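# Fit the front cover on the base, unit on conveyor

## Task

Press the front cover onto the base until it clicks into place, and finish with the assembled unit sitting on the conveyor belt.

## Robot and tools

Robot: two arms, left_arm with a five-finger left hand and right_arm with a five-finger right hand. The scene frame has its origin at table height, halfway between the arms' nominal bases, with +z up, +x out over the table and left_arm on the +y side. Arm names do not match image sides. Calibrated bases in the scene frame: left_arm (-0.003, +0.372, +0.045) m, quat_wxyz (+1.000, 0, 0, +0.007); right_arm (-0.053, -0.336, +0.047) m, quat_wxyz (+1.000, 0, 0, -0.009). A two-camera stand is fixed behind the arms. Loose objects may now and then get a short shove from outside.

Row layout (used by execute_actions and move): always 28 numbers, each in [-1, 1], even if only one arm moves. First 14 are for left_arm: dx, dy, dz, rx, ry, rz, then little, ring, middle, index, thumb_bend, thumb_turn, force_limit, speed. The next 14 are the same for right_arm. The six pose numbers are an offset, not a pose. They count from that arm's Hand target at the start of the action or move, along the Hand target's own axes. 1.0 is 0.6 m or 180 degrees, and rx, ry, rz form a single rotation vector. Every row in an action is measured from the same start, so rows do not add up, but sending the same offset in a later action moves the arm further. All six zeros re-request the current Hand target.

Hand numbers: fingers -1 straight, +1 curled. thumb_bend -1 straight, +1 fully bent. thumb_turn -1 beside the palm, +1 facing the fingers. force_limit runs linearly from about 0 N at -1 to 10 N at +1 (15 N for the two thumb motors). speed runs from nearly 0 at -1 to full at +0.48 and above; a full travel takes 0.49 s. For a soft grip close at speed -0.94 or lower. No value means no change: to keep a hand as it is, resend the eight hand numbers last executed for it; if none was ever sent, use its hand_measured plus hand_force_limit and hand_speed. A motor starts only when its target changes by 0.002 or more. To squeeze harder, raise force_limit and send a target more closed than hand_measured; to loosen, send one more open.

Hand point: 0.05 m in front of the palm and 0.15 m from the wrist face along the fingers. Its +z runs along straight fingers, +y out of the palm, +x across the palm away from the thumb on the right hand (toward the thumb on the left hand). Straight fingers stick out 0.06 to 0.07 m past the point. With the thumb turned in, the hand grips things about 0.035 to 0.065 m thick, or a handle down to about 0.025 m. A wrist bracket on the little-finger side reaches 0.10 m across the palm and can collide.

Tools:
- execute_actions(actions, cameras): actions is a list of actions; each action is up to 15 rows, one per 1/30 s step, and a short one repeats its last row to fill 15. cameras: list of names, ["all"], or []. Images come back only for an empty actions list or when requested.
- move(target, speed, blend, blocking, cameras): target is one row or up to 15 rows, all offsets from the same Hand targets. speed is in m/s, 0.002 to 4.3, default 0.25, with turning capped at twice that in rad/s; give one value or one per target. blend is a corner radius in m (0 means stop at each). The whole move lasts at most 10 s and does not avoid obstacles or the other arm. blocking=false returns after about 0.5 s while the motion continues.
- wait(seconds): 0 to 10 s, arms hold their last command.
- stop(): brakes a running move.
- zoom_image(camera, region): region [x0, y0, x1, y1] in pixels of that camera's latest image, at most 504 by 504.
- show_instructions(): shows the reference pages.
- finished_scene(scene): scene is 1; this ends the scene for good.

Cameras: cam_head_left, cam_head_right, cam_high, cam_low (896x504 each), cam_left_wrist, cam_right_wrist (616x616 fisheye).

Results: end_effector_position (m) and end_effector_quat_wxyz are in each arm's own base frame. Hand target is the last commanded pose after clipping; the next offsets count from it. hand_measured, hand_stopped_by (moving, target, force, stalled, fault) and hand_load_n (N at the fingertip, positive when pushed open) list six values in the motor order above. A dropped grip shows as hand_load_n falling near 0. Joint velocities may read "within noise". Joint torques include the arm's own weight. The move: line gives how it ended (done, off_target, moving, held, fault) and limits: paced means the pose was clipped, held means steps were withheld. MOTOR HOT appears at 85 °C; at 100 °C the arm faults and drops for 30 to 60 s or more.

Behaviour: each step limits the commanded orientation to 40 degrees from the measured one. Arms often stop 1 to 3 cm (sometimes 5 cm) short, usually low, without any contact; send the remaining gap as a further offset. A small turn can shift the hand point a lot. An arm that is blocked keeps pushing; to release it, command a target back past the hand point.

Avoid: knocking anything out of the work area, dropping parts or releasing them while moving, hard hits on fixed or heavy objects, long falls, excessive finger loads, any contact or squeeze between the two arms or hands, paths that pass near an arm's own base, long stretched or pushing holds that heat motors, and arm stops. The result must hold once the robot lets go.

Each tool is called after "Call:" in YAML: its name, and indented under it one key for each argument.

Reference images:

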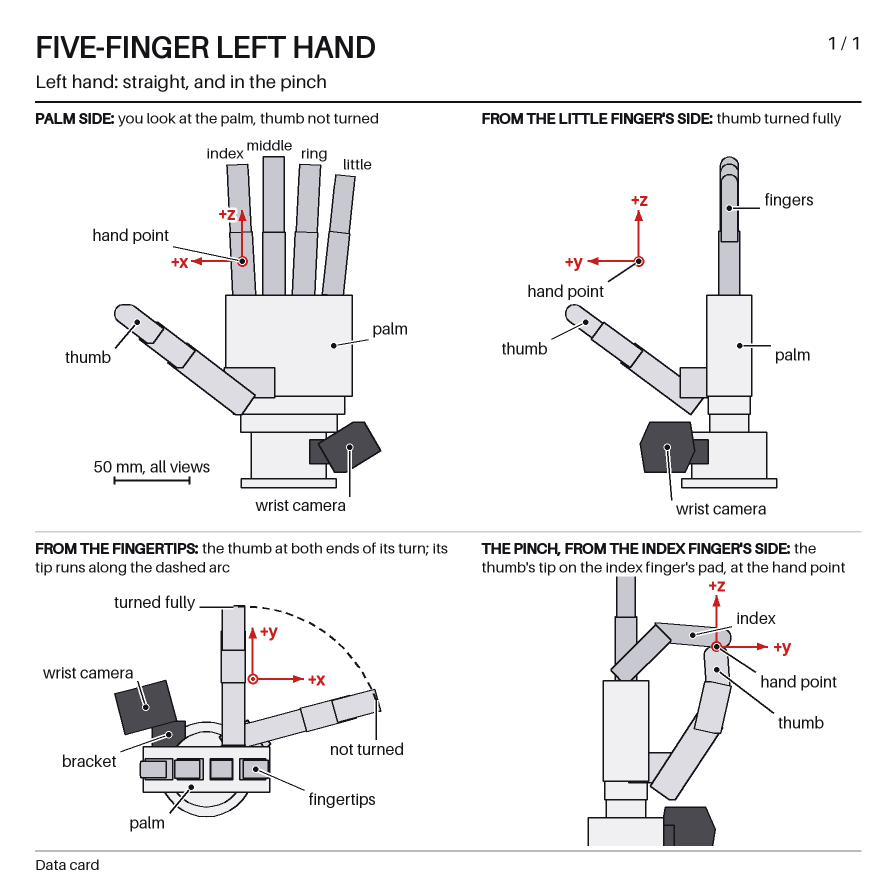

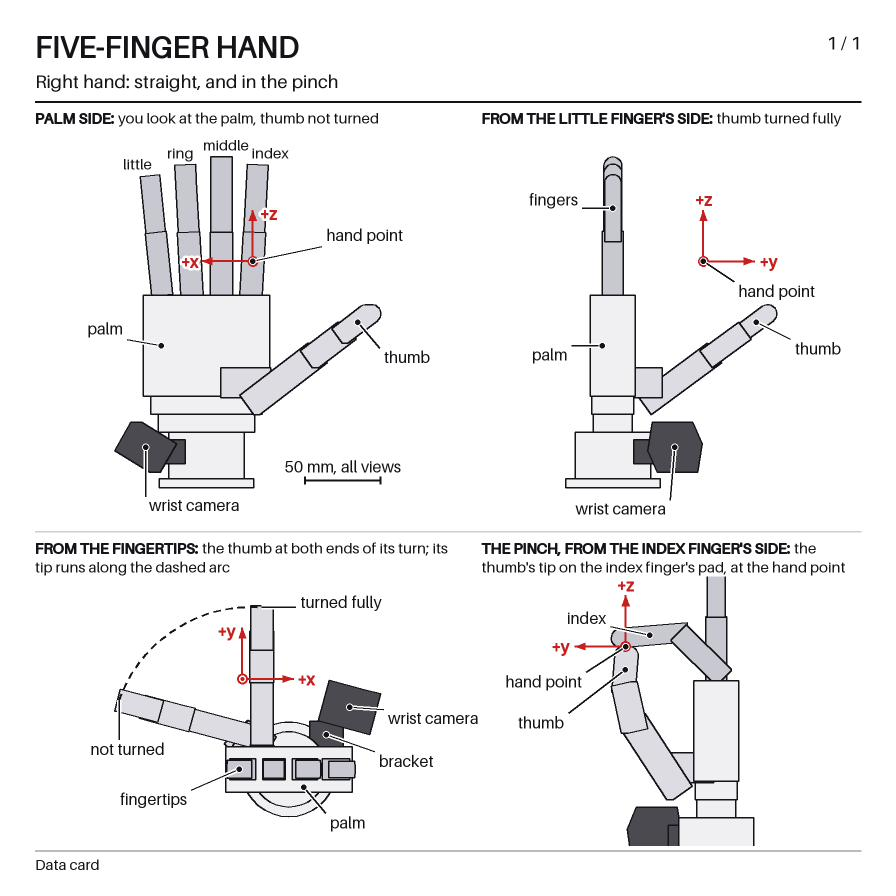

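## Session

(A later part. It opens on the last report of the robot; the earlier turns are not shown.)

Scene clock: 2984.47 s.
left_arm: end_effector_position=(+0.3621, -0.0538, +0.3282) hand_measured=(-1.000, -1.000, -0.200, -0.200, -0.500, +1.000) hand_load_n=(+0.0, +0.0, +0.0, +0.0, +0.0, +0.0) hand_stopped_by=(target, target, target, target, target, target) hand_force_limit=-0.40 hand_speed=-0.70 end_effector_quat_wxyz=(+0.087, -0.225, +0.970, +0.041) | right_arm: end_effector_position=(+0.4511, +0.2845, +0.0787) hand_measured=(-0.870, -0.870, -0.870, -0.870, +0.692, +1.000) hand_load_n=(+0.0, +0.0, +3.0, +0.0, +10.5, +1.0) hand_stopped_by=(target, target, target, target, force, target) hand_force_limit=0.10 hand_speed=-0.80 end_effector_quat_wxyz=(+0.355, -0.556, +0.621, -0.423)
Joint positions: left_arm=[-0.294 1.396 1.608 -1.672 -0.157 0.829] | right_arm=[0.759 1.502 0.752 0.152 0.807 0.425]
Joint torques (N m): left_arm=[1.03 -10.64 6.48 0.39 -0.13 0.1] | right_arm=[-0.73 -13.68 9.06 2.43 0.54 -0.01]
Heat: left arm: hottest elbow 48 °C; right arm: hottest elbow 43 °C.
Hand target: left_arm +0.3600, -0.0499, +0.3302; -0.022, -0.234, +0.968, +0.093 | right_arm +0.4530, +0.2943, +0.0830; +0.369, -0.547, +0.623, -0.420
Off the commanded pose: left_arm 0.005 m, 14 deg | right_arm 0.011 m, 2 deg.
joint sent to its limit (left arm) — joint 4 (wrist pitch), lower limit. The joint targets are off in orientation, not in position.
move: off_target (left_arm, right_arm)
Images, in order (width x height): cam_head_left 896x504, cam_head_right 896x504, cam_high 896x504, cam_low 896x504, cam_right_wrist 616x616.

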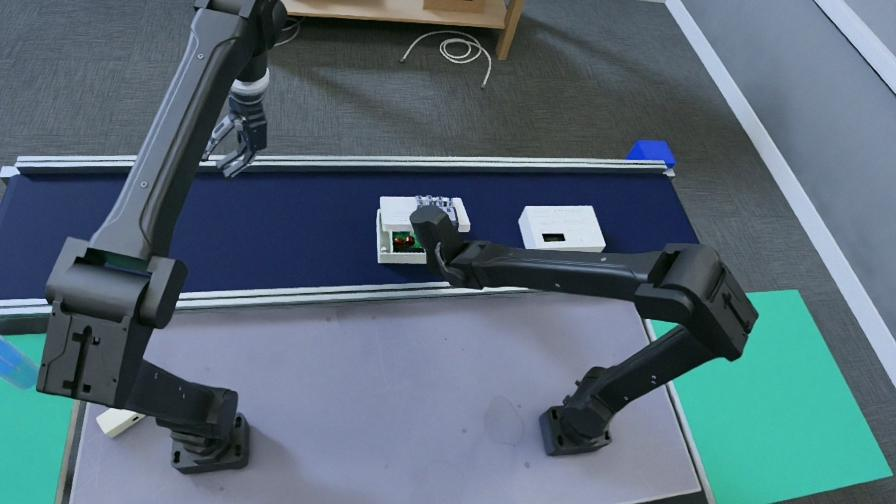

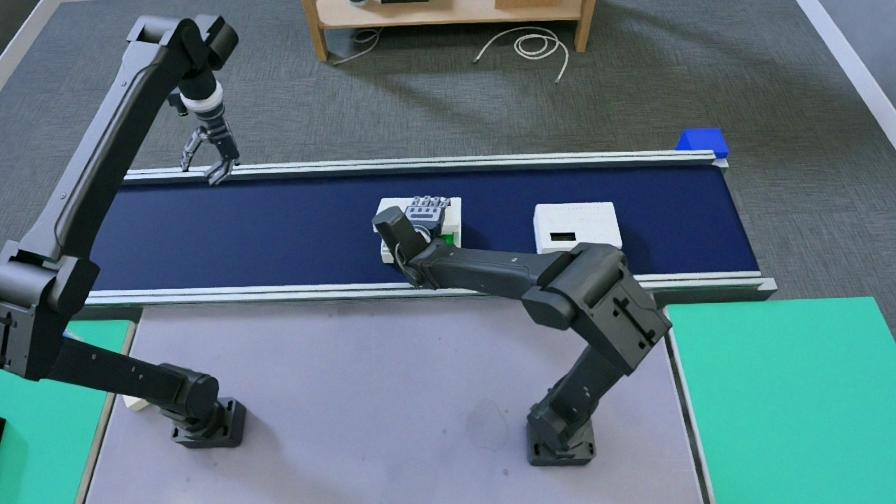

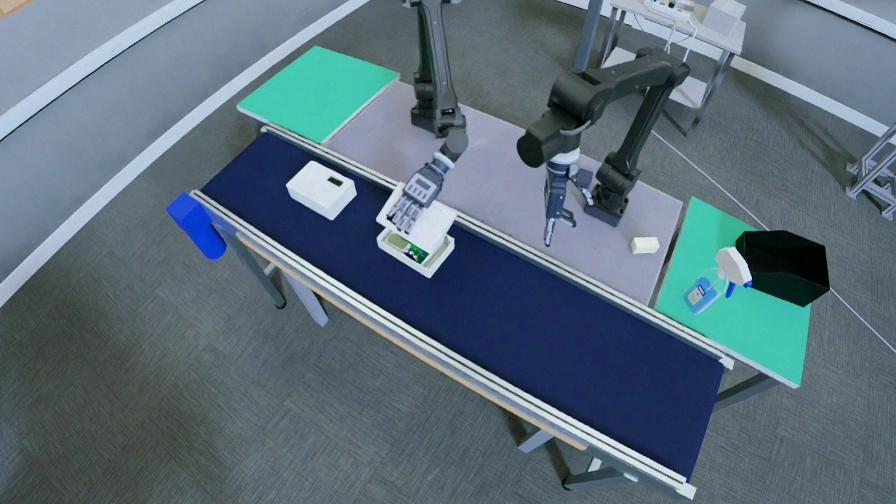

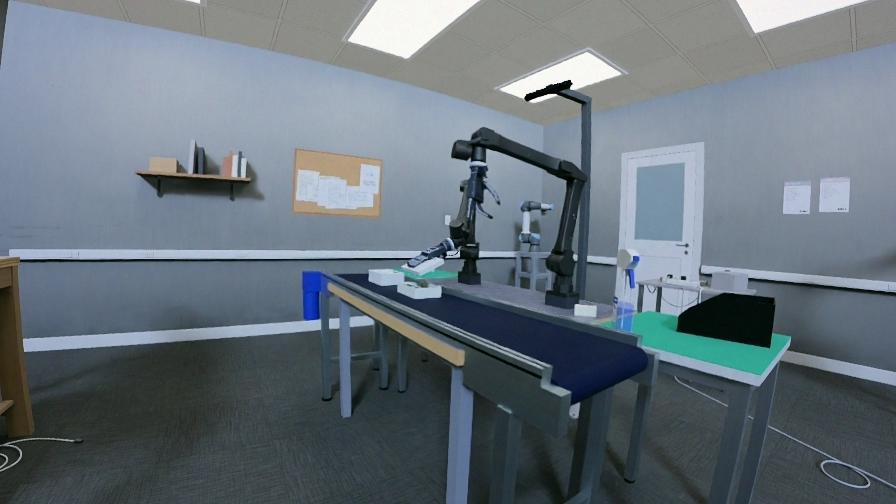

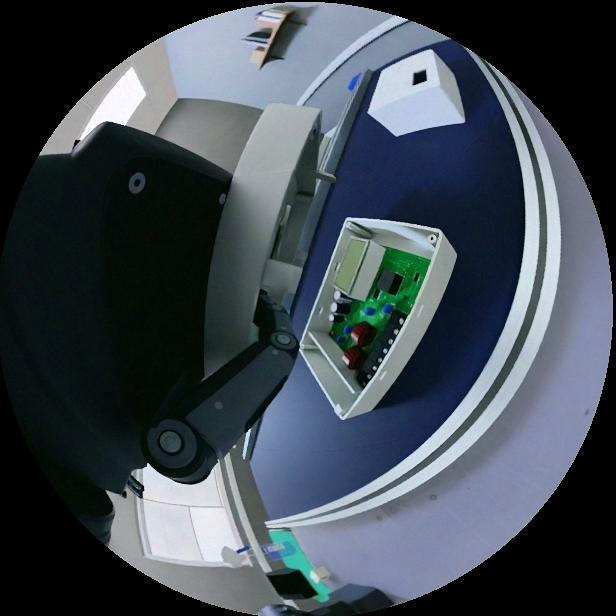

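Call:
move:
  target: [0,0,0,0,0,0,-1,-1,-0.2,-0.2,-0.5,1,-0.4,-0.7,-0.0123,0.0473,0.0447,0,0,0,-0.87,-0.87,-0.87,-0.87,0.95,1,0.1,-0.8]
  cameras: ["cam_head_left","cam_head_right","cam_high","cam_low","cam_right_wrist"]
  speed: 0.08

Call:
zoom_image:
  camera: "cam_head_right"
  region: [360, 180, 480, 280]

Call:
zoom_image:
  camera: "cam_head_left"
  region: [360, 180, 480, 280]

Call:
zoom_image:
  camera: "cam_high"
  region: [360, 180, 480, 290]

Call:
zoom_image:
  camera: "cam_low"
  region: [380, 240, 470, 310]

Scene clock: 3042.03 s.
left_arm: end_effector_position=(+0.3621, -0.0538, +0.3282) hand_measured=(-1.000, -1.000, -0.200, -0.200, -0.500, +1.000) hand_load_n=(+0.0, +0.0, +0.0, +0.0, +0.0, +0.0) hand_stopped_by=(target, target, target, target, target, target) hand_force_limit=-0.40 hand_speed=-0.70 end_effector_quat_wxyz=(+0.087, -0.225, +0.970, +0.041) | right_arm: end_effector_position=(+0.4597, +0.2943, +0.0407) hand_measured=(-0.870, -0.870, -0.870, -0.870, +0.692, +1.000) hand_load_n=(+0.0, +0.0, +3.0, +0.0, +10.5, +1.0) hand_stopped_by=(target, target, target, target, force, target) hand_force_limit=0.10 hand_speed=-0.80 end_effector_quat_wxyz=(+0.357, -0.557, +0.620, -0.421)
Joint positions: left_arm=[-0.294 1.396 1.608 -1.672 -0.157 0.829] | right_arm=[0.759 1.618 0.752 0.271 0.8 0.425]
Joint torques (N m): left_arm=[1.03 -10.75 6.46 0.46 -0.12 0.07] | right_arm=[-1.79 -14.74 8.91 2.44 0.31 -0.09]
Motor temperatures (°C): left_arm=[27 33 48 27 28 30] | right_arm=[26 35 42 27 26 26]
Heat: left arm: hottest elbow 48 °C; right arm: hottest elbow 42 °C.
Hand target: left_arm +0.3600, -0.0499, +0.3302; -0.022, -0.234, +0.968, +0.093 | right_arm +0.4681, +0.2998, +0.0468; +0.369, -0.547, +0.622, -0.420
Off the commanded pose: left_arm 0.005 m, 14 deg | right_arm 0.012 m, 2 deg.
joint sent to its limit (left arm) — joint 4 (wrist pitch), lower limit. The joint targets are off in orientation, not in position.
move: off_target (left_arm, right_arm)
Images, in order (width x height): cam_head_left 896x504, cam_head_right 896x504, cam_high 896x504, cam_low 896x504, cam_right_wrist 616x616.

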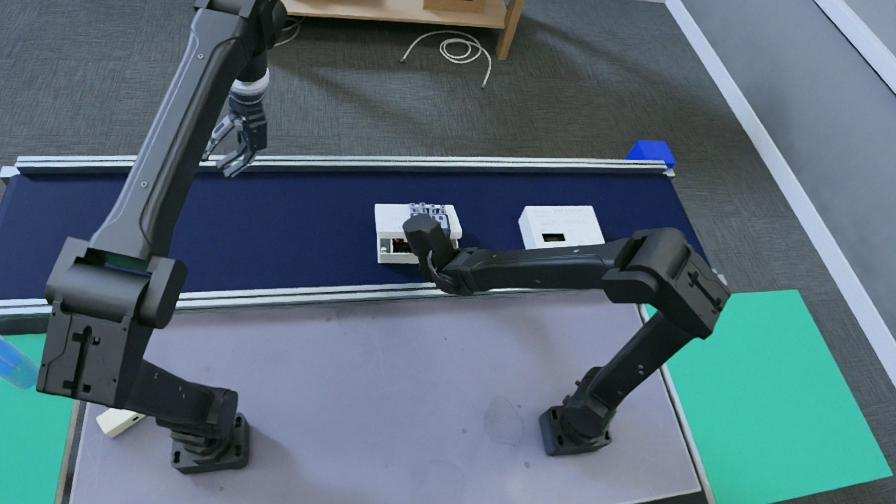

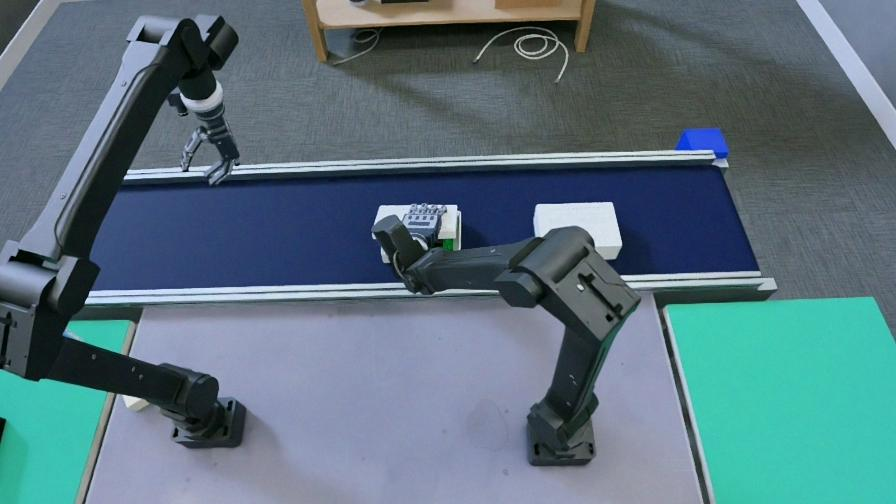

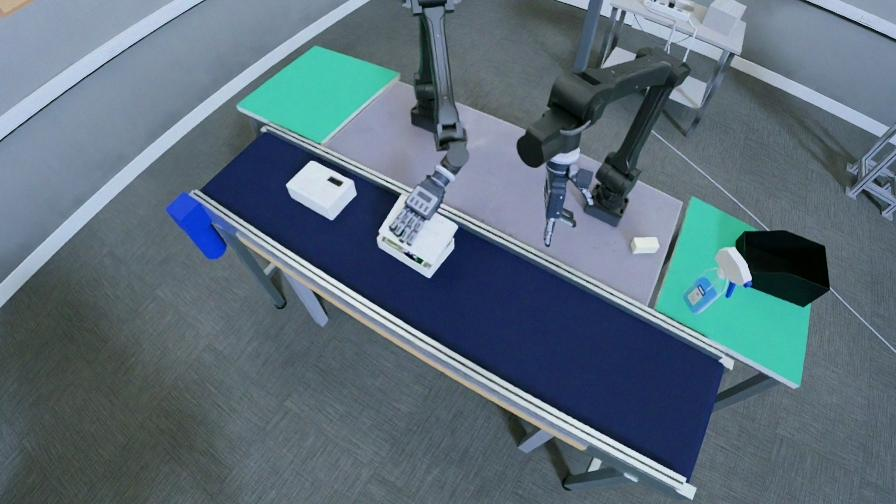

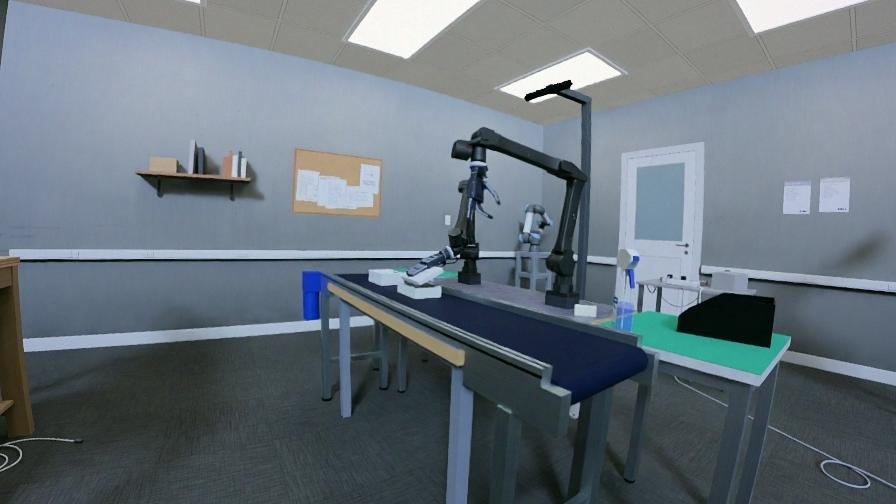

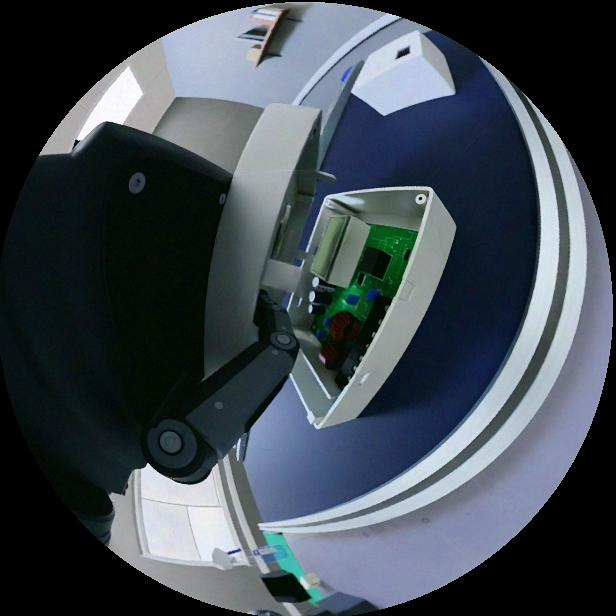

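Scaled by 4.200 from the camera's 896x504 image, which has a finer 1280x720 frame.

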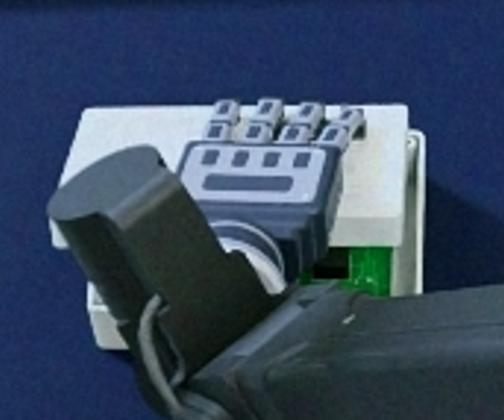

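Scaled by 4.200 from the camera's 896x504 image, which has a finer 1280x720 frame.

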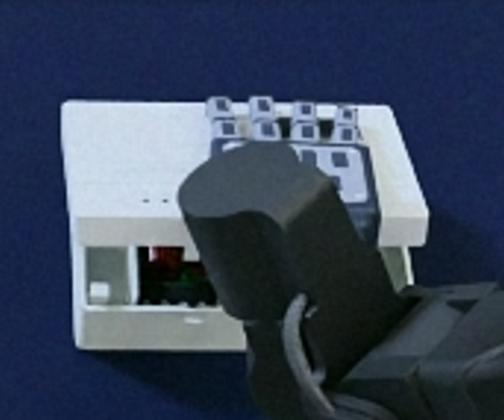

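Scaled by 4.200 from the camera's 896x504 image, which has a finer 1280x720 frame.

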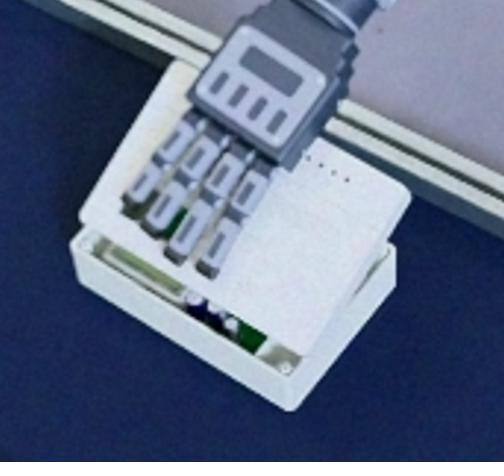

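Scaled by 5.600 from the camera's 896x504 image, which has a finer 1280x720 frame.

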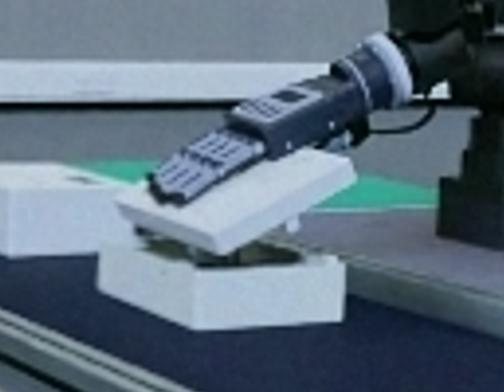

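Call:
move:
  target: [0,0,0,0,0,0,-1,-1,-0.2,-0.2,-0.5,1,-0.4,-0.7,0.0054,-0.0048,0.0207,0,0,0,-0.87,-0.87,-0.87,-0.87,0.95,1,0.1,-0.8]
  speed: 0.05
  cameras: ["cam_head_left","cam_head_right","cam_high","cam_low","cam_right_wrist"]

Scene clock: 3084.90 s.
left_arm: end_effector_position=(+0.3621, -0.0538, +0.3282) hand_measured=(-1.000, -1.000, -0.200, -0.200, -0.500, +1.000) hand_load_n=(+0.0, +0.0, +0.0, +0.0, +0.0, +0.0) hand_stopped_by=(target, target, target, target, target, target) hand_force_limit=-0.40 hand_speed=-0.70 end_effector_quat_wxyz=(+0.087, -0.225, +0.970, +0.041) | right_arm: end_effector_position=(+0.4662, +0.2905, +0.0391) hand_measured=(-0.870, -0.870, -0.870, -0.870, +0.692, +1.000) hand_load_n=(+0.0, +0.0, +3.0, +0.0, +10.5, +1.0) hand_stopped_by=(target, target, target, target, force, target) hand_force_limit=0.10 hand_speed=-0.80 end_effector_quat_wxyz=(+0.360, -0.556, +0.622, -0.417)
Joint positions: left_arm=[-0.294 1.396 1.608 -1.672 -0.157 0.829] | right_arm=[0.739 1.626 0.752 0.29 0.778 0.418]
Joint torques (N m): left_arm=[0.79 -10.29 6.41 0.55 -0.13 0.1] | right_arm=[-2.43 -14.04 9.92 2.45 0.25 -0.2]
Heat: left arm: hottest elbow 47 °C; right arm: hottest elbow 41 °C.
Hand target: left_arm +0.3600, -0.0499, +0.3302; -0.022, -0.234, +0.968, +0.093 | right_arm +0.4802, +0.2950, +0.0448; +0.370, -0.547, +0.623, -0.420
Off the commanded pose: left_arm 0.005 m, 14 deg | right_arm 0.016 m, 1 deg.
joint sent to its limit (left arm) — joint 4 (wrist pitch), lower limit. The joint targets are off in orientation, not in position.
move: off_target (left_arm, right_arm)
Images, in order (width x height): cam_head_left 896x504, cam_head_right 896x504, cam_high 896x504, cam_low 896x504, cam_right_wrist 616x616.

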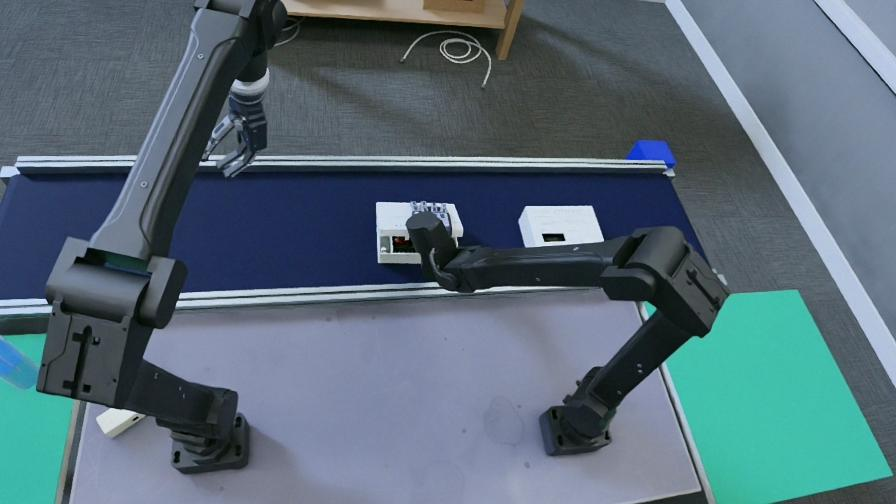

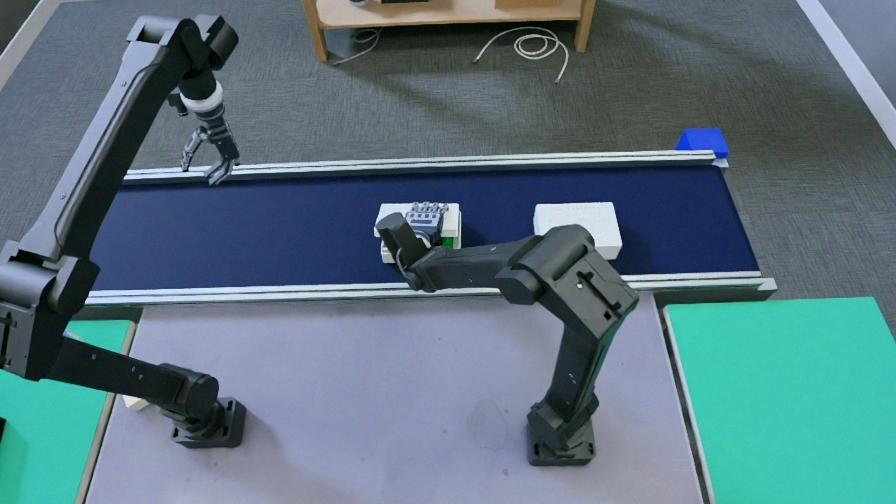

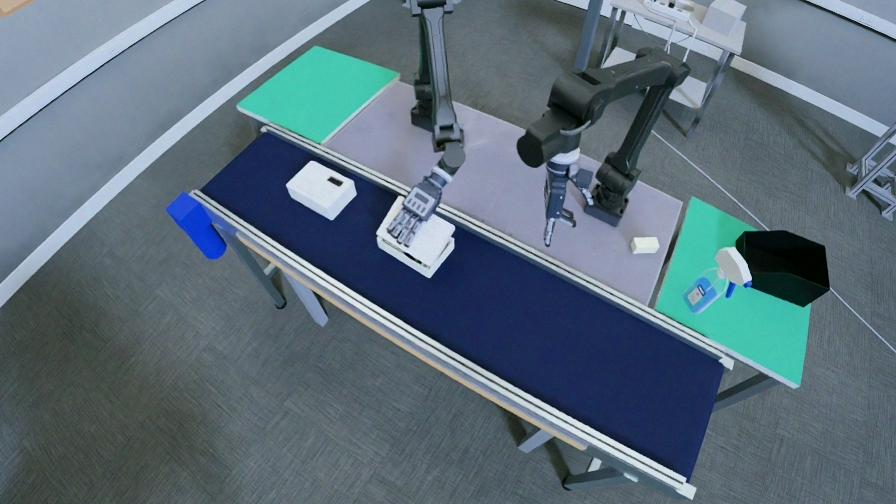

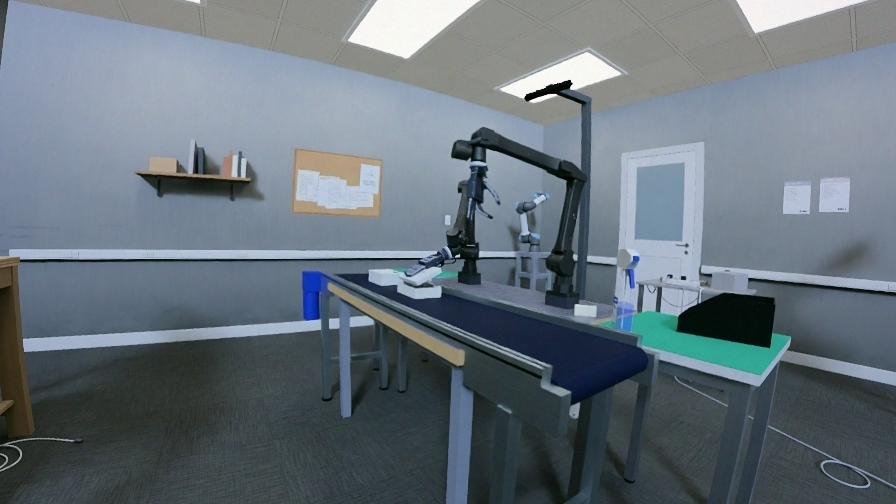

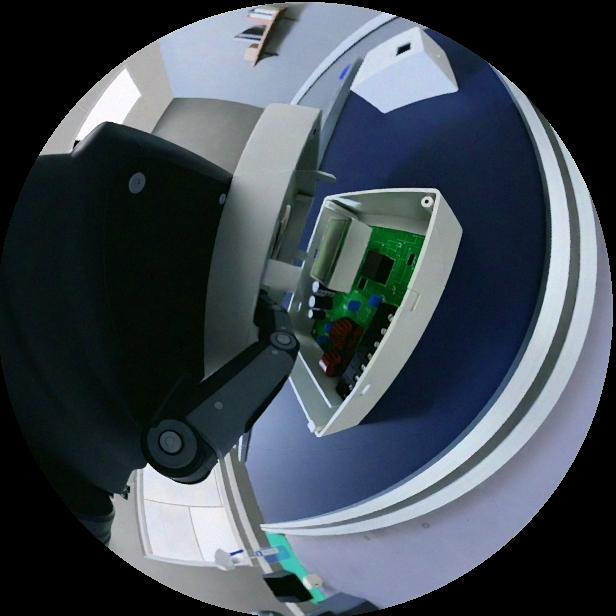

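Call:
zoom_image:
  camera: "cam_head_left"
  region: [360, 180, 480, 280]

Call:
zoom_image:
  camera: "cam_head_right"
  region: [360, 180, 480, 280]

Call:
zoom_image:
  camera: "cam_high"
  region: [360, 180, 480, 290]

Call:
zoom_image:
  camera: "cam_low"
  region: [370, 240, 460, 310]

Call:
zoom_image:
  camera: "cam_right_wrist"
  region: [180, 80, 500, 460]

Scaled by 4.200 from the camera's 896x504 image, which has a finer 1280x720 frame.

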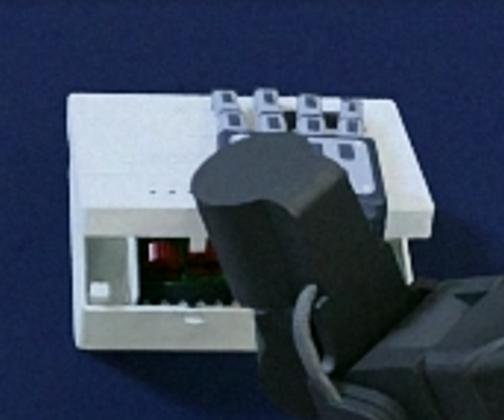

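Scaled by 4.200 from the camera's 896x504 image, which has a finer 1280x720 frame.

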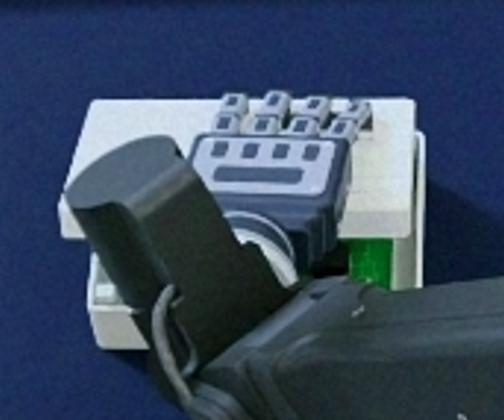

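Scaled by 4.200 from the camera's 896x504 image, which has a finer 1280x720 frame.

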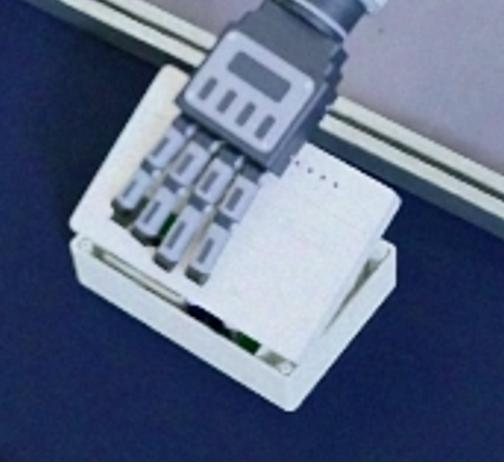

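Scaled by 5.600 from the camera's 896x504 image, which has a finer 1280x720 frame.

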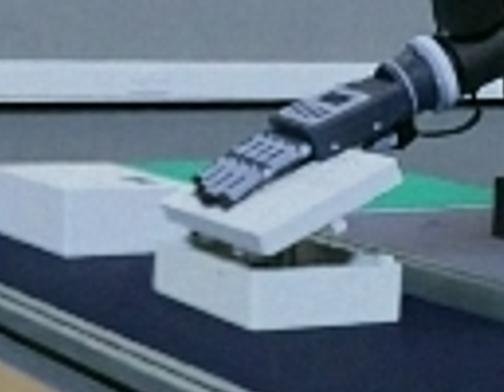

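Scaled by 1.326 from the camera's 616x616 image, which has a finer 880x880 frame.

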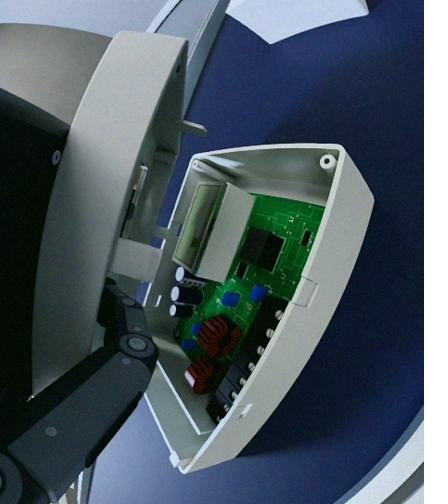

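Call:
zoom_image:
  camera: "cam_low"
  region: [394, 262, 446, 302]

Call:
zoom_image:
  camera: "cam_high"
  region: [370, 220, 450, 290]

Scaled by 9.692 from the camera's 896x504 image, which has a finer 1280x720 frame.

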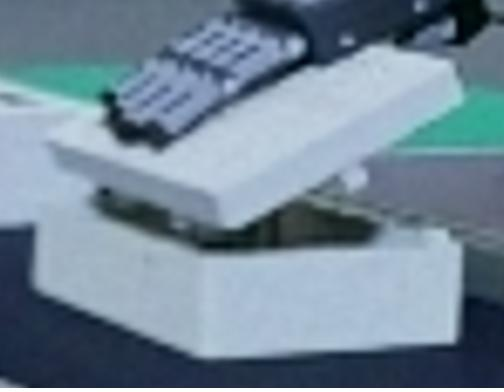

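Scaled by 6.300 from the camera's 896x504 image, which has a finer 1280x720 frame.

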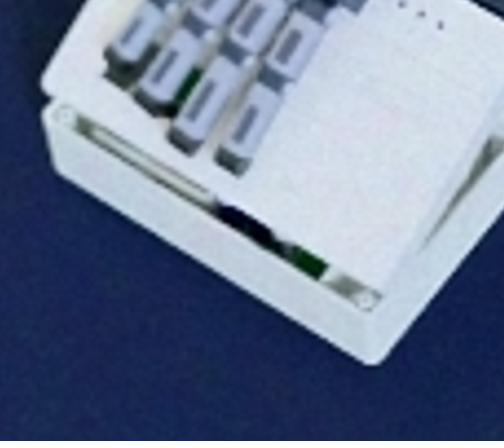

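Call:
move:
  target: [0,0,0,0,0,0,-1,-1,-0.2,-0.2,-0.5,1,-0.4,-0.7,0.0037,-0.0078,0.0193,0,0,0,-0.87,-0.87,-0.87,-0.87,0.95,1,0.1,-0.8]
  speed: 0.05
  cameras: ["cam_head_left","cam_head_right","cam_high","cam_low"]

Call:
zoom_image:
  camera: "cam_head_left"
  region: [360, 180, 480, 280]

Call:
zoom_image:
  camera: "cam_head_right"
  region: [360, 180, 480, 280]

Call:
zoom_image:
  camera: "cam_low"
  region: [394, 262, 446, 302]

Call:
zoom_image:
  camera: "cam_high"
  region: [370, 190, 460, 280]

Scene clock: 3201.50 s.
left_arm: end_effector_position=(+0.3621, -0.0538, +0.3282) hand_measured=(-1.000, -1.000, -0.200, -0.200, -0.500, +1.000) hand_load_n=(+0.0, +0.0, +0.0, +0.0, +0.0, +0.0) hand_stopped_by=(target, target, target, target, target, target) hand_force_limit=-0.40 hand_speed=-0.70 end_effector_quat_wxyz=(+0.087, -0.225, +0.970, +0.041) | right_arm: end_effector_position=(+0.4720, +0.2821, +0.0326) hand_measured=(-0.870, -0.870, -0.870, -0.870, +0.692, +1.000) hand_load_n=(+0.0, +0.0, +3.0, +0.0, +10.5, +1.0) hand_stopped_by=(target, target, target, target, force, target) hand_force_limit=0.10 hand_speed=-0.80 end_effector_quat_wxyz=(+0.354, -0.560, +0.622, -0.417)
Joint positions: left_arm=[-0.294 1.396 1.608 -1.672 -0.157 0.829] | right_arm=[0.715 1.638 0.752 0.3 0.757 0.4]
Joint torques (N m): left_arm=[1.14 -10.52 6.49 0.42 -0.14 0.09] | right_arm=[-2.49 -14.15 11.21 2.47 0.24 -0.26]
Heat: left arm: hottest elbow 47 °C; right arm: hottest elbow 42 °C.
Hand target: left_arm +0.3600, -0.0499, +0.3302; -0.022, -0.234, +0.968, +0.093 | right_arm +0.4924, +0.2911, +0.0448; +0.369, -0.547, +0.623, -0.420
Off the commanded pose: left_arm 0.005 m, 14 deg | right_arm 0.025 m, 2 deg.
joint sent to its limit (left arm) — joint 4 (wrist pitch), lower limit. The joint targets are off in orientation, not in position.
move: off_target (left_arm, right_arm)
Images, in order (width x height): cam_head_left 896x504, cam_head_right 896x504, cam_high 896x504, cam_low 896x504.

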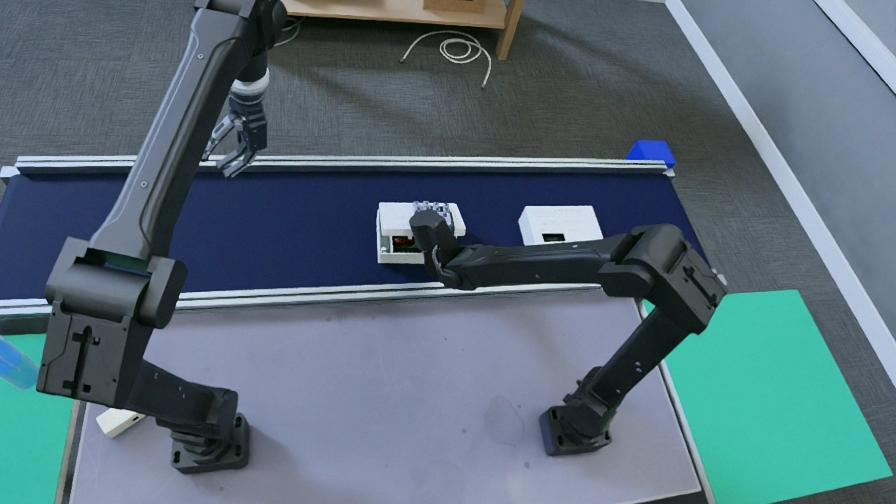

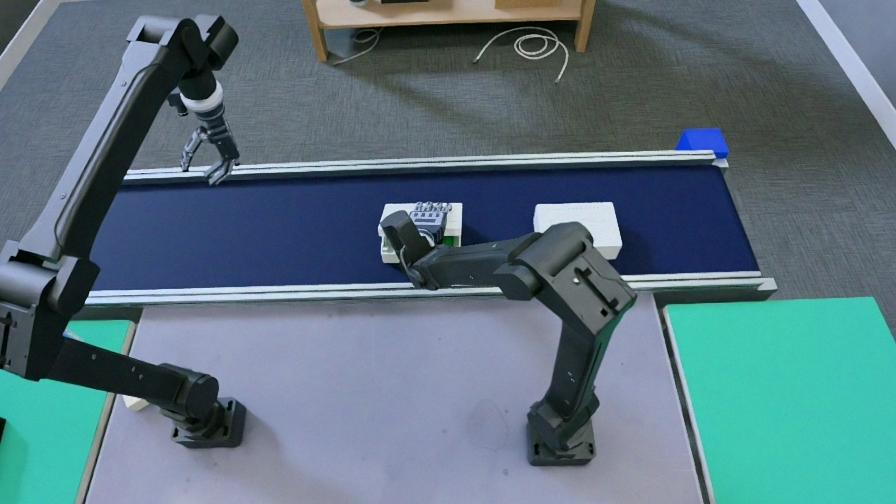

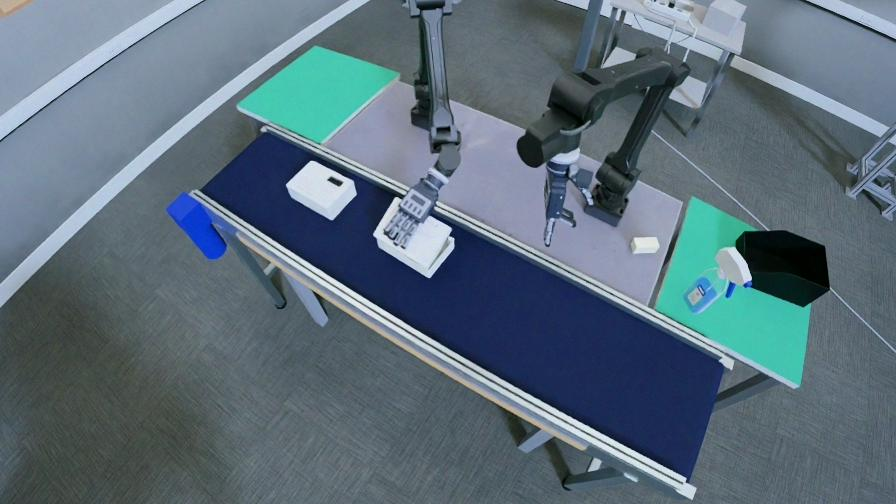

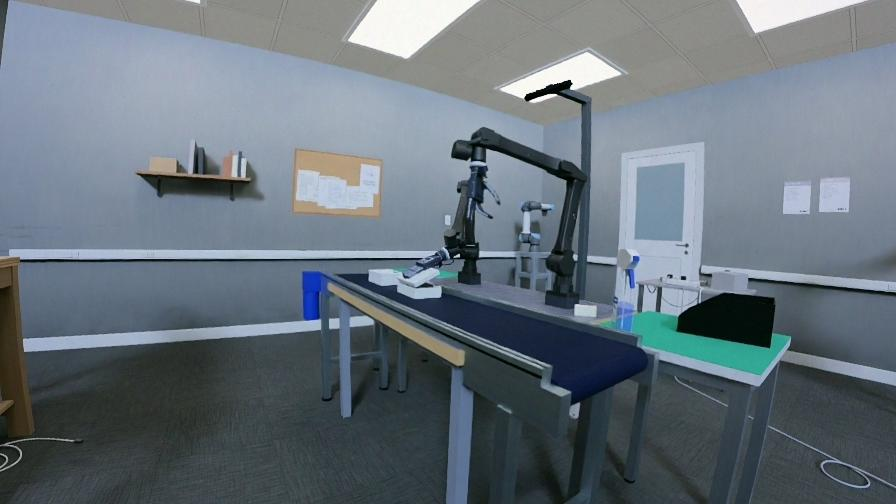

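Scaled by 4.200 from the camera's 896x504 image, which has a finer 1280x720 frame.

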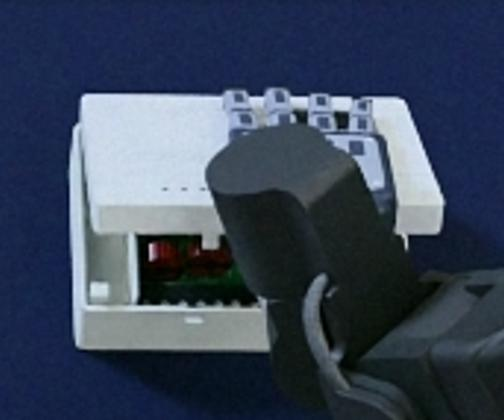

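Scaled by 4.200 from the camera's 896x504 image, which has a finer 1280x720 frame.

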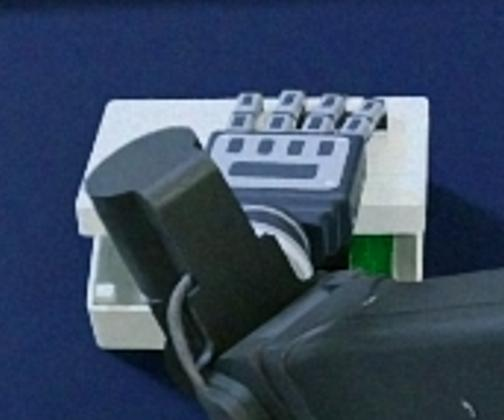

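Scaled by 9.692 from the camera's 896x504 image, which has a finer 1280x720 frame.

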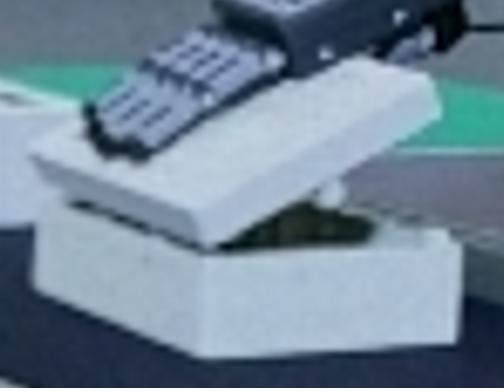

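Scaled by 5.600 from the camera's 896x504 image, which has a finer 1280x720 frame.

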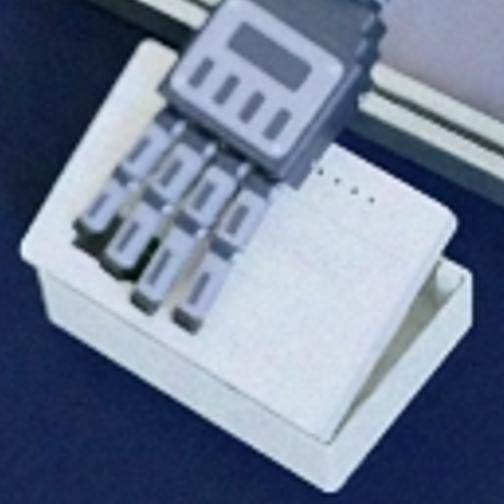

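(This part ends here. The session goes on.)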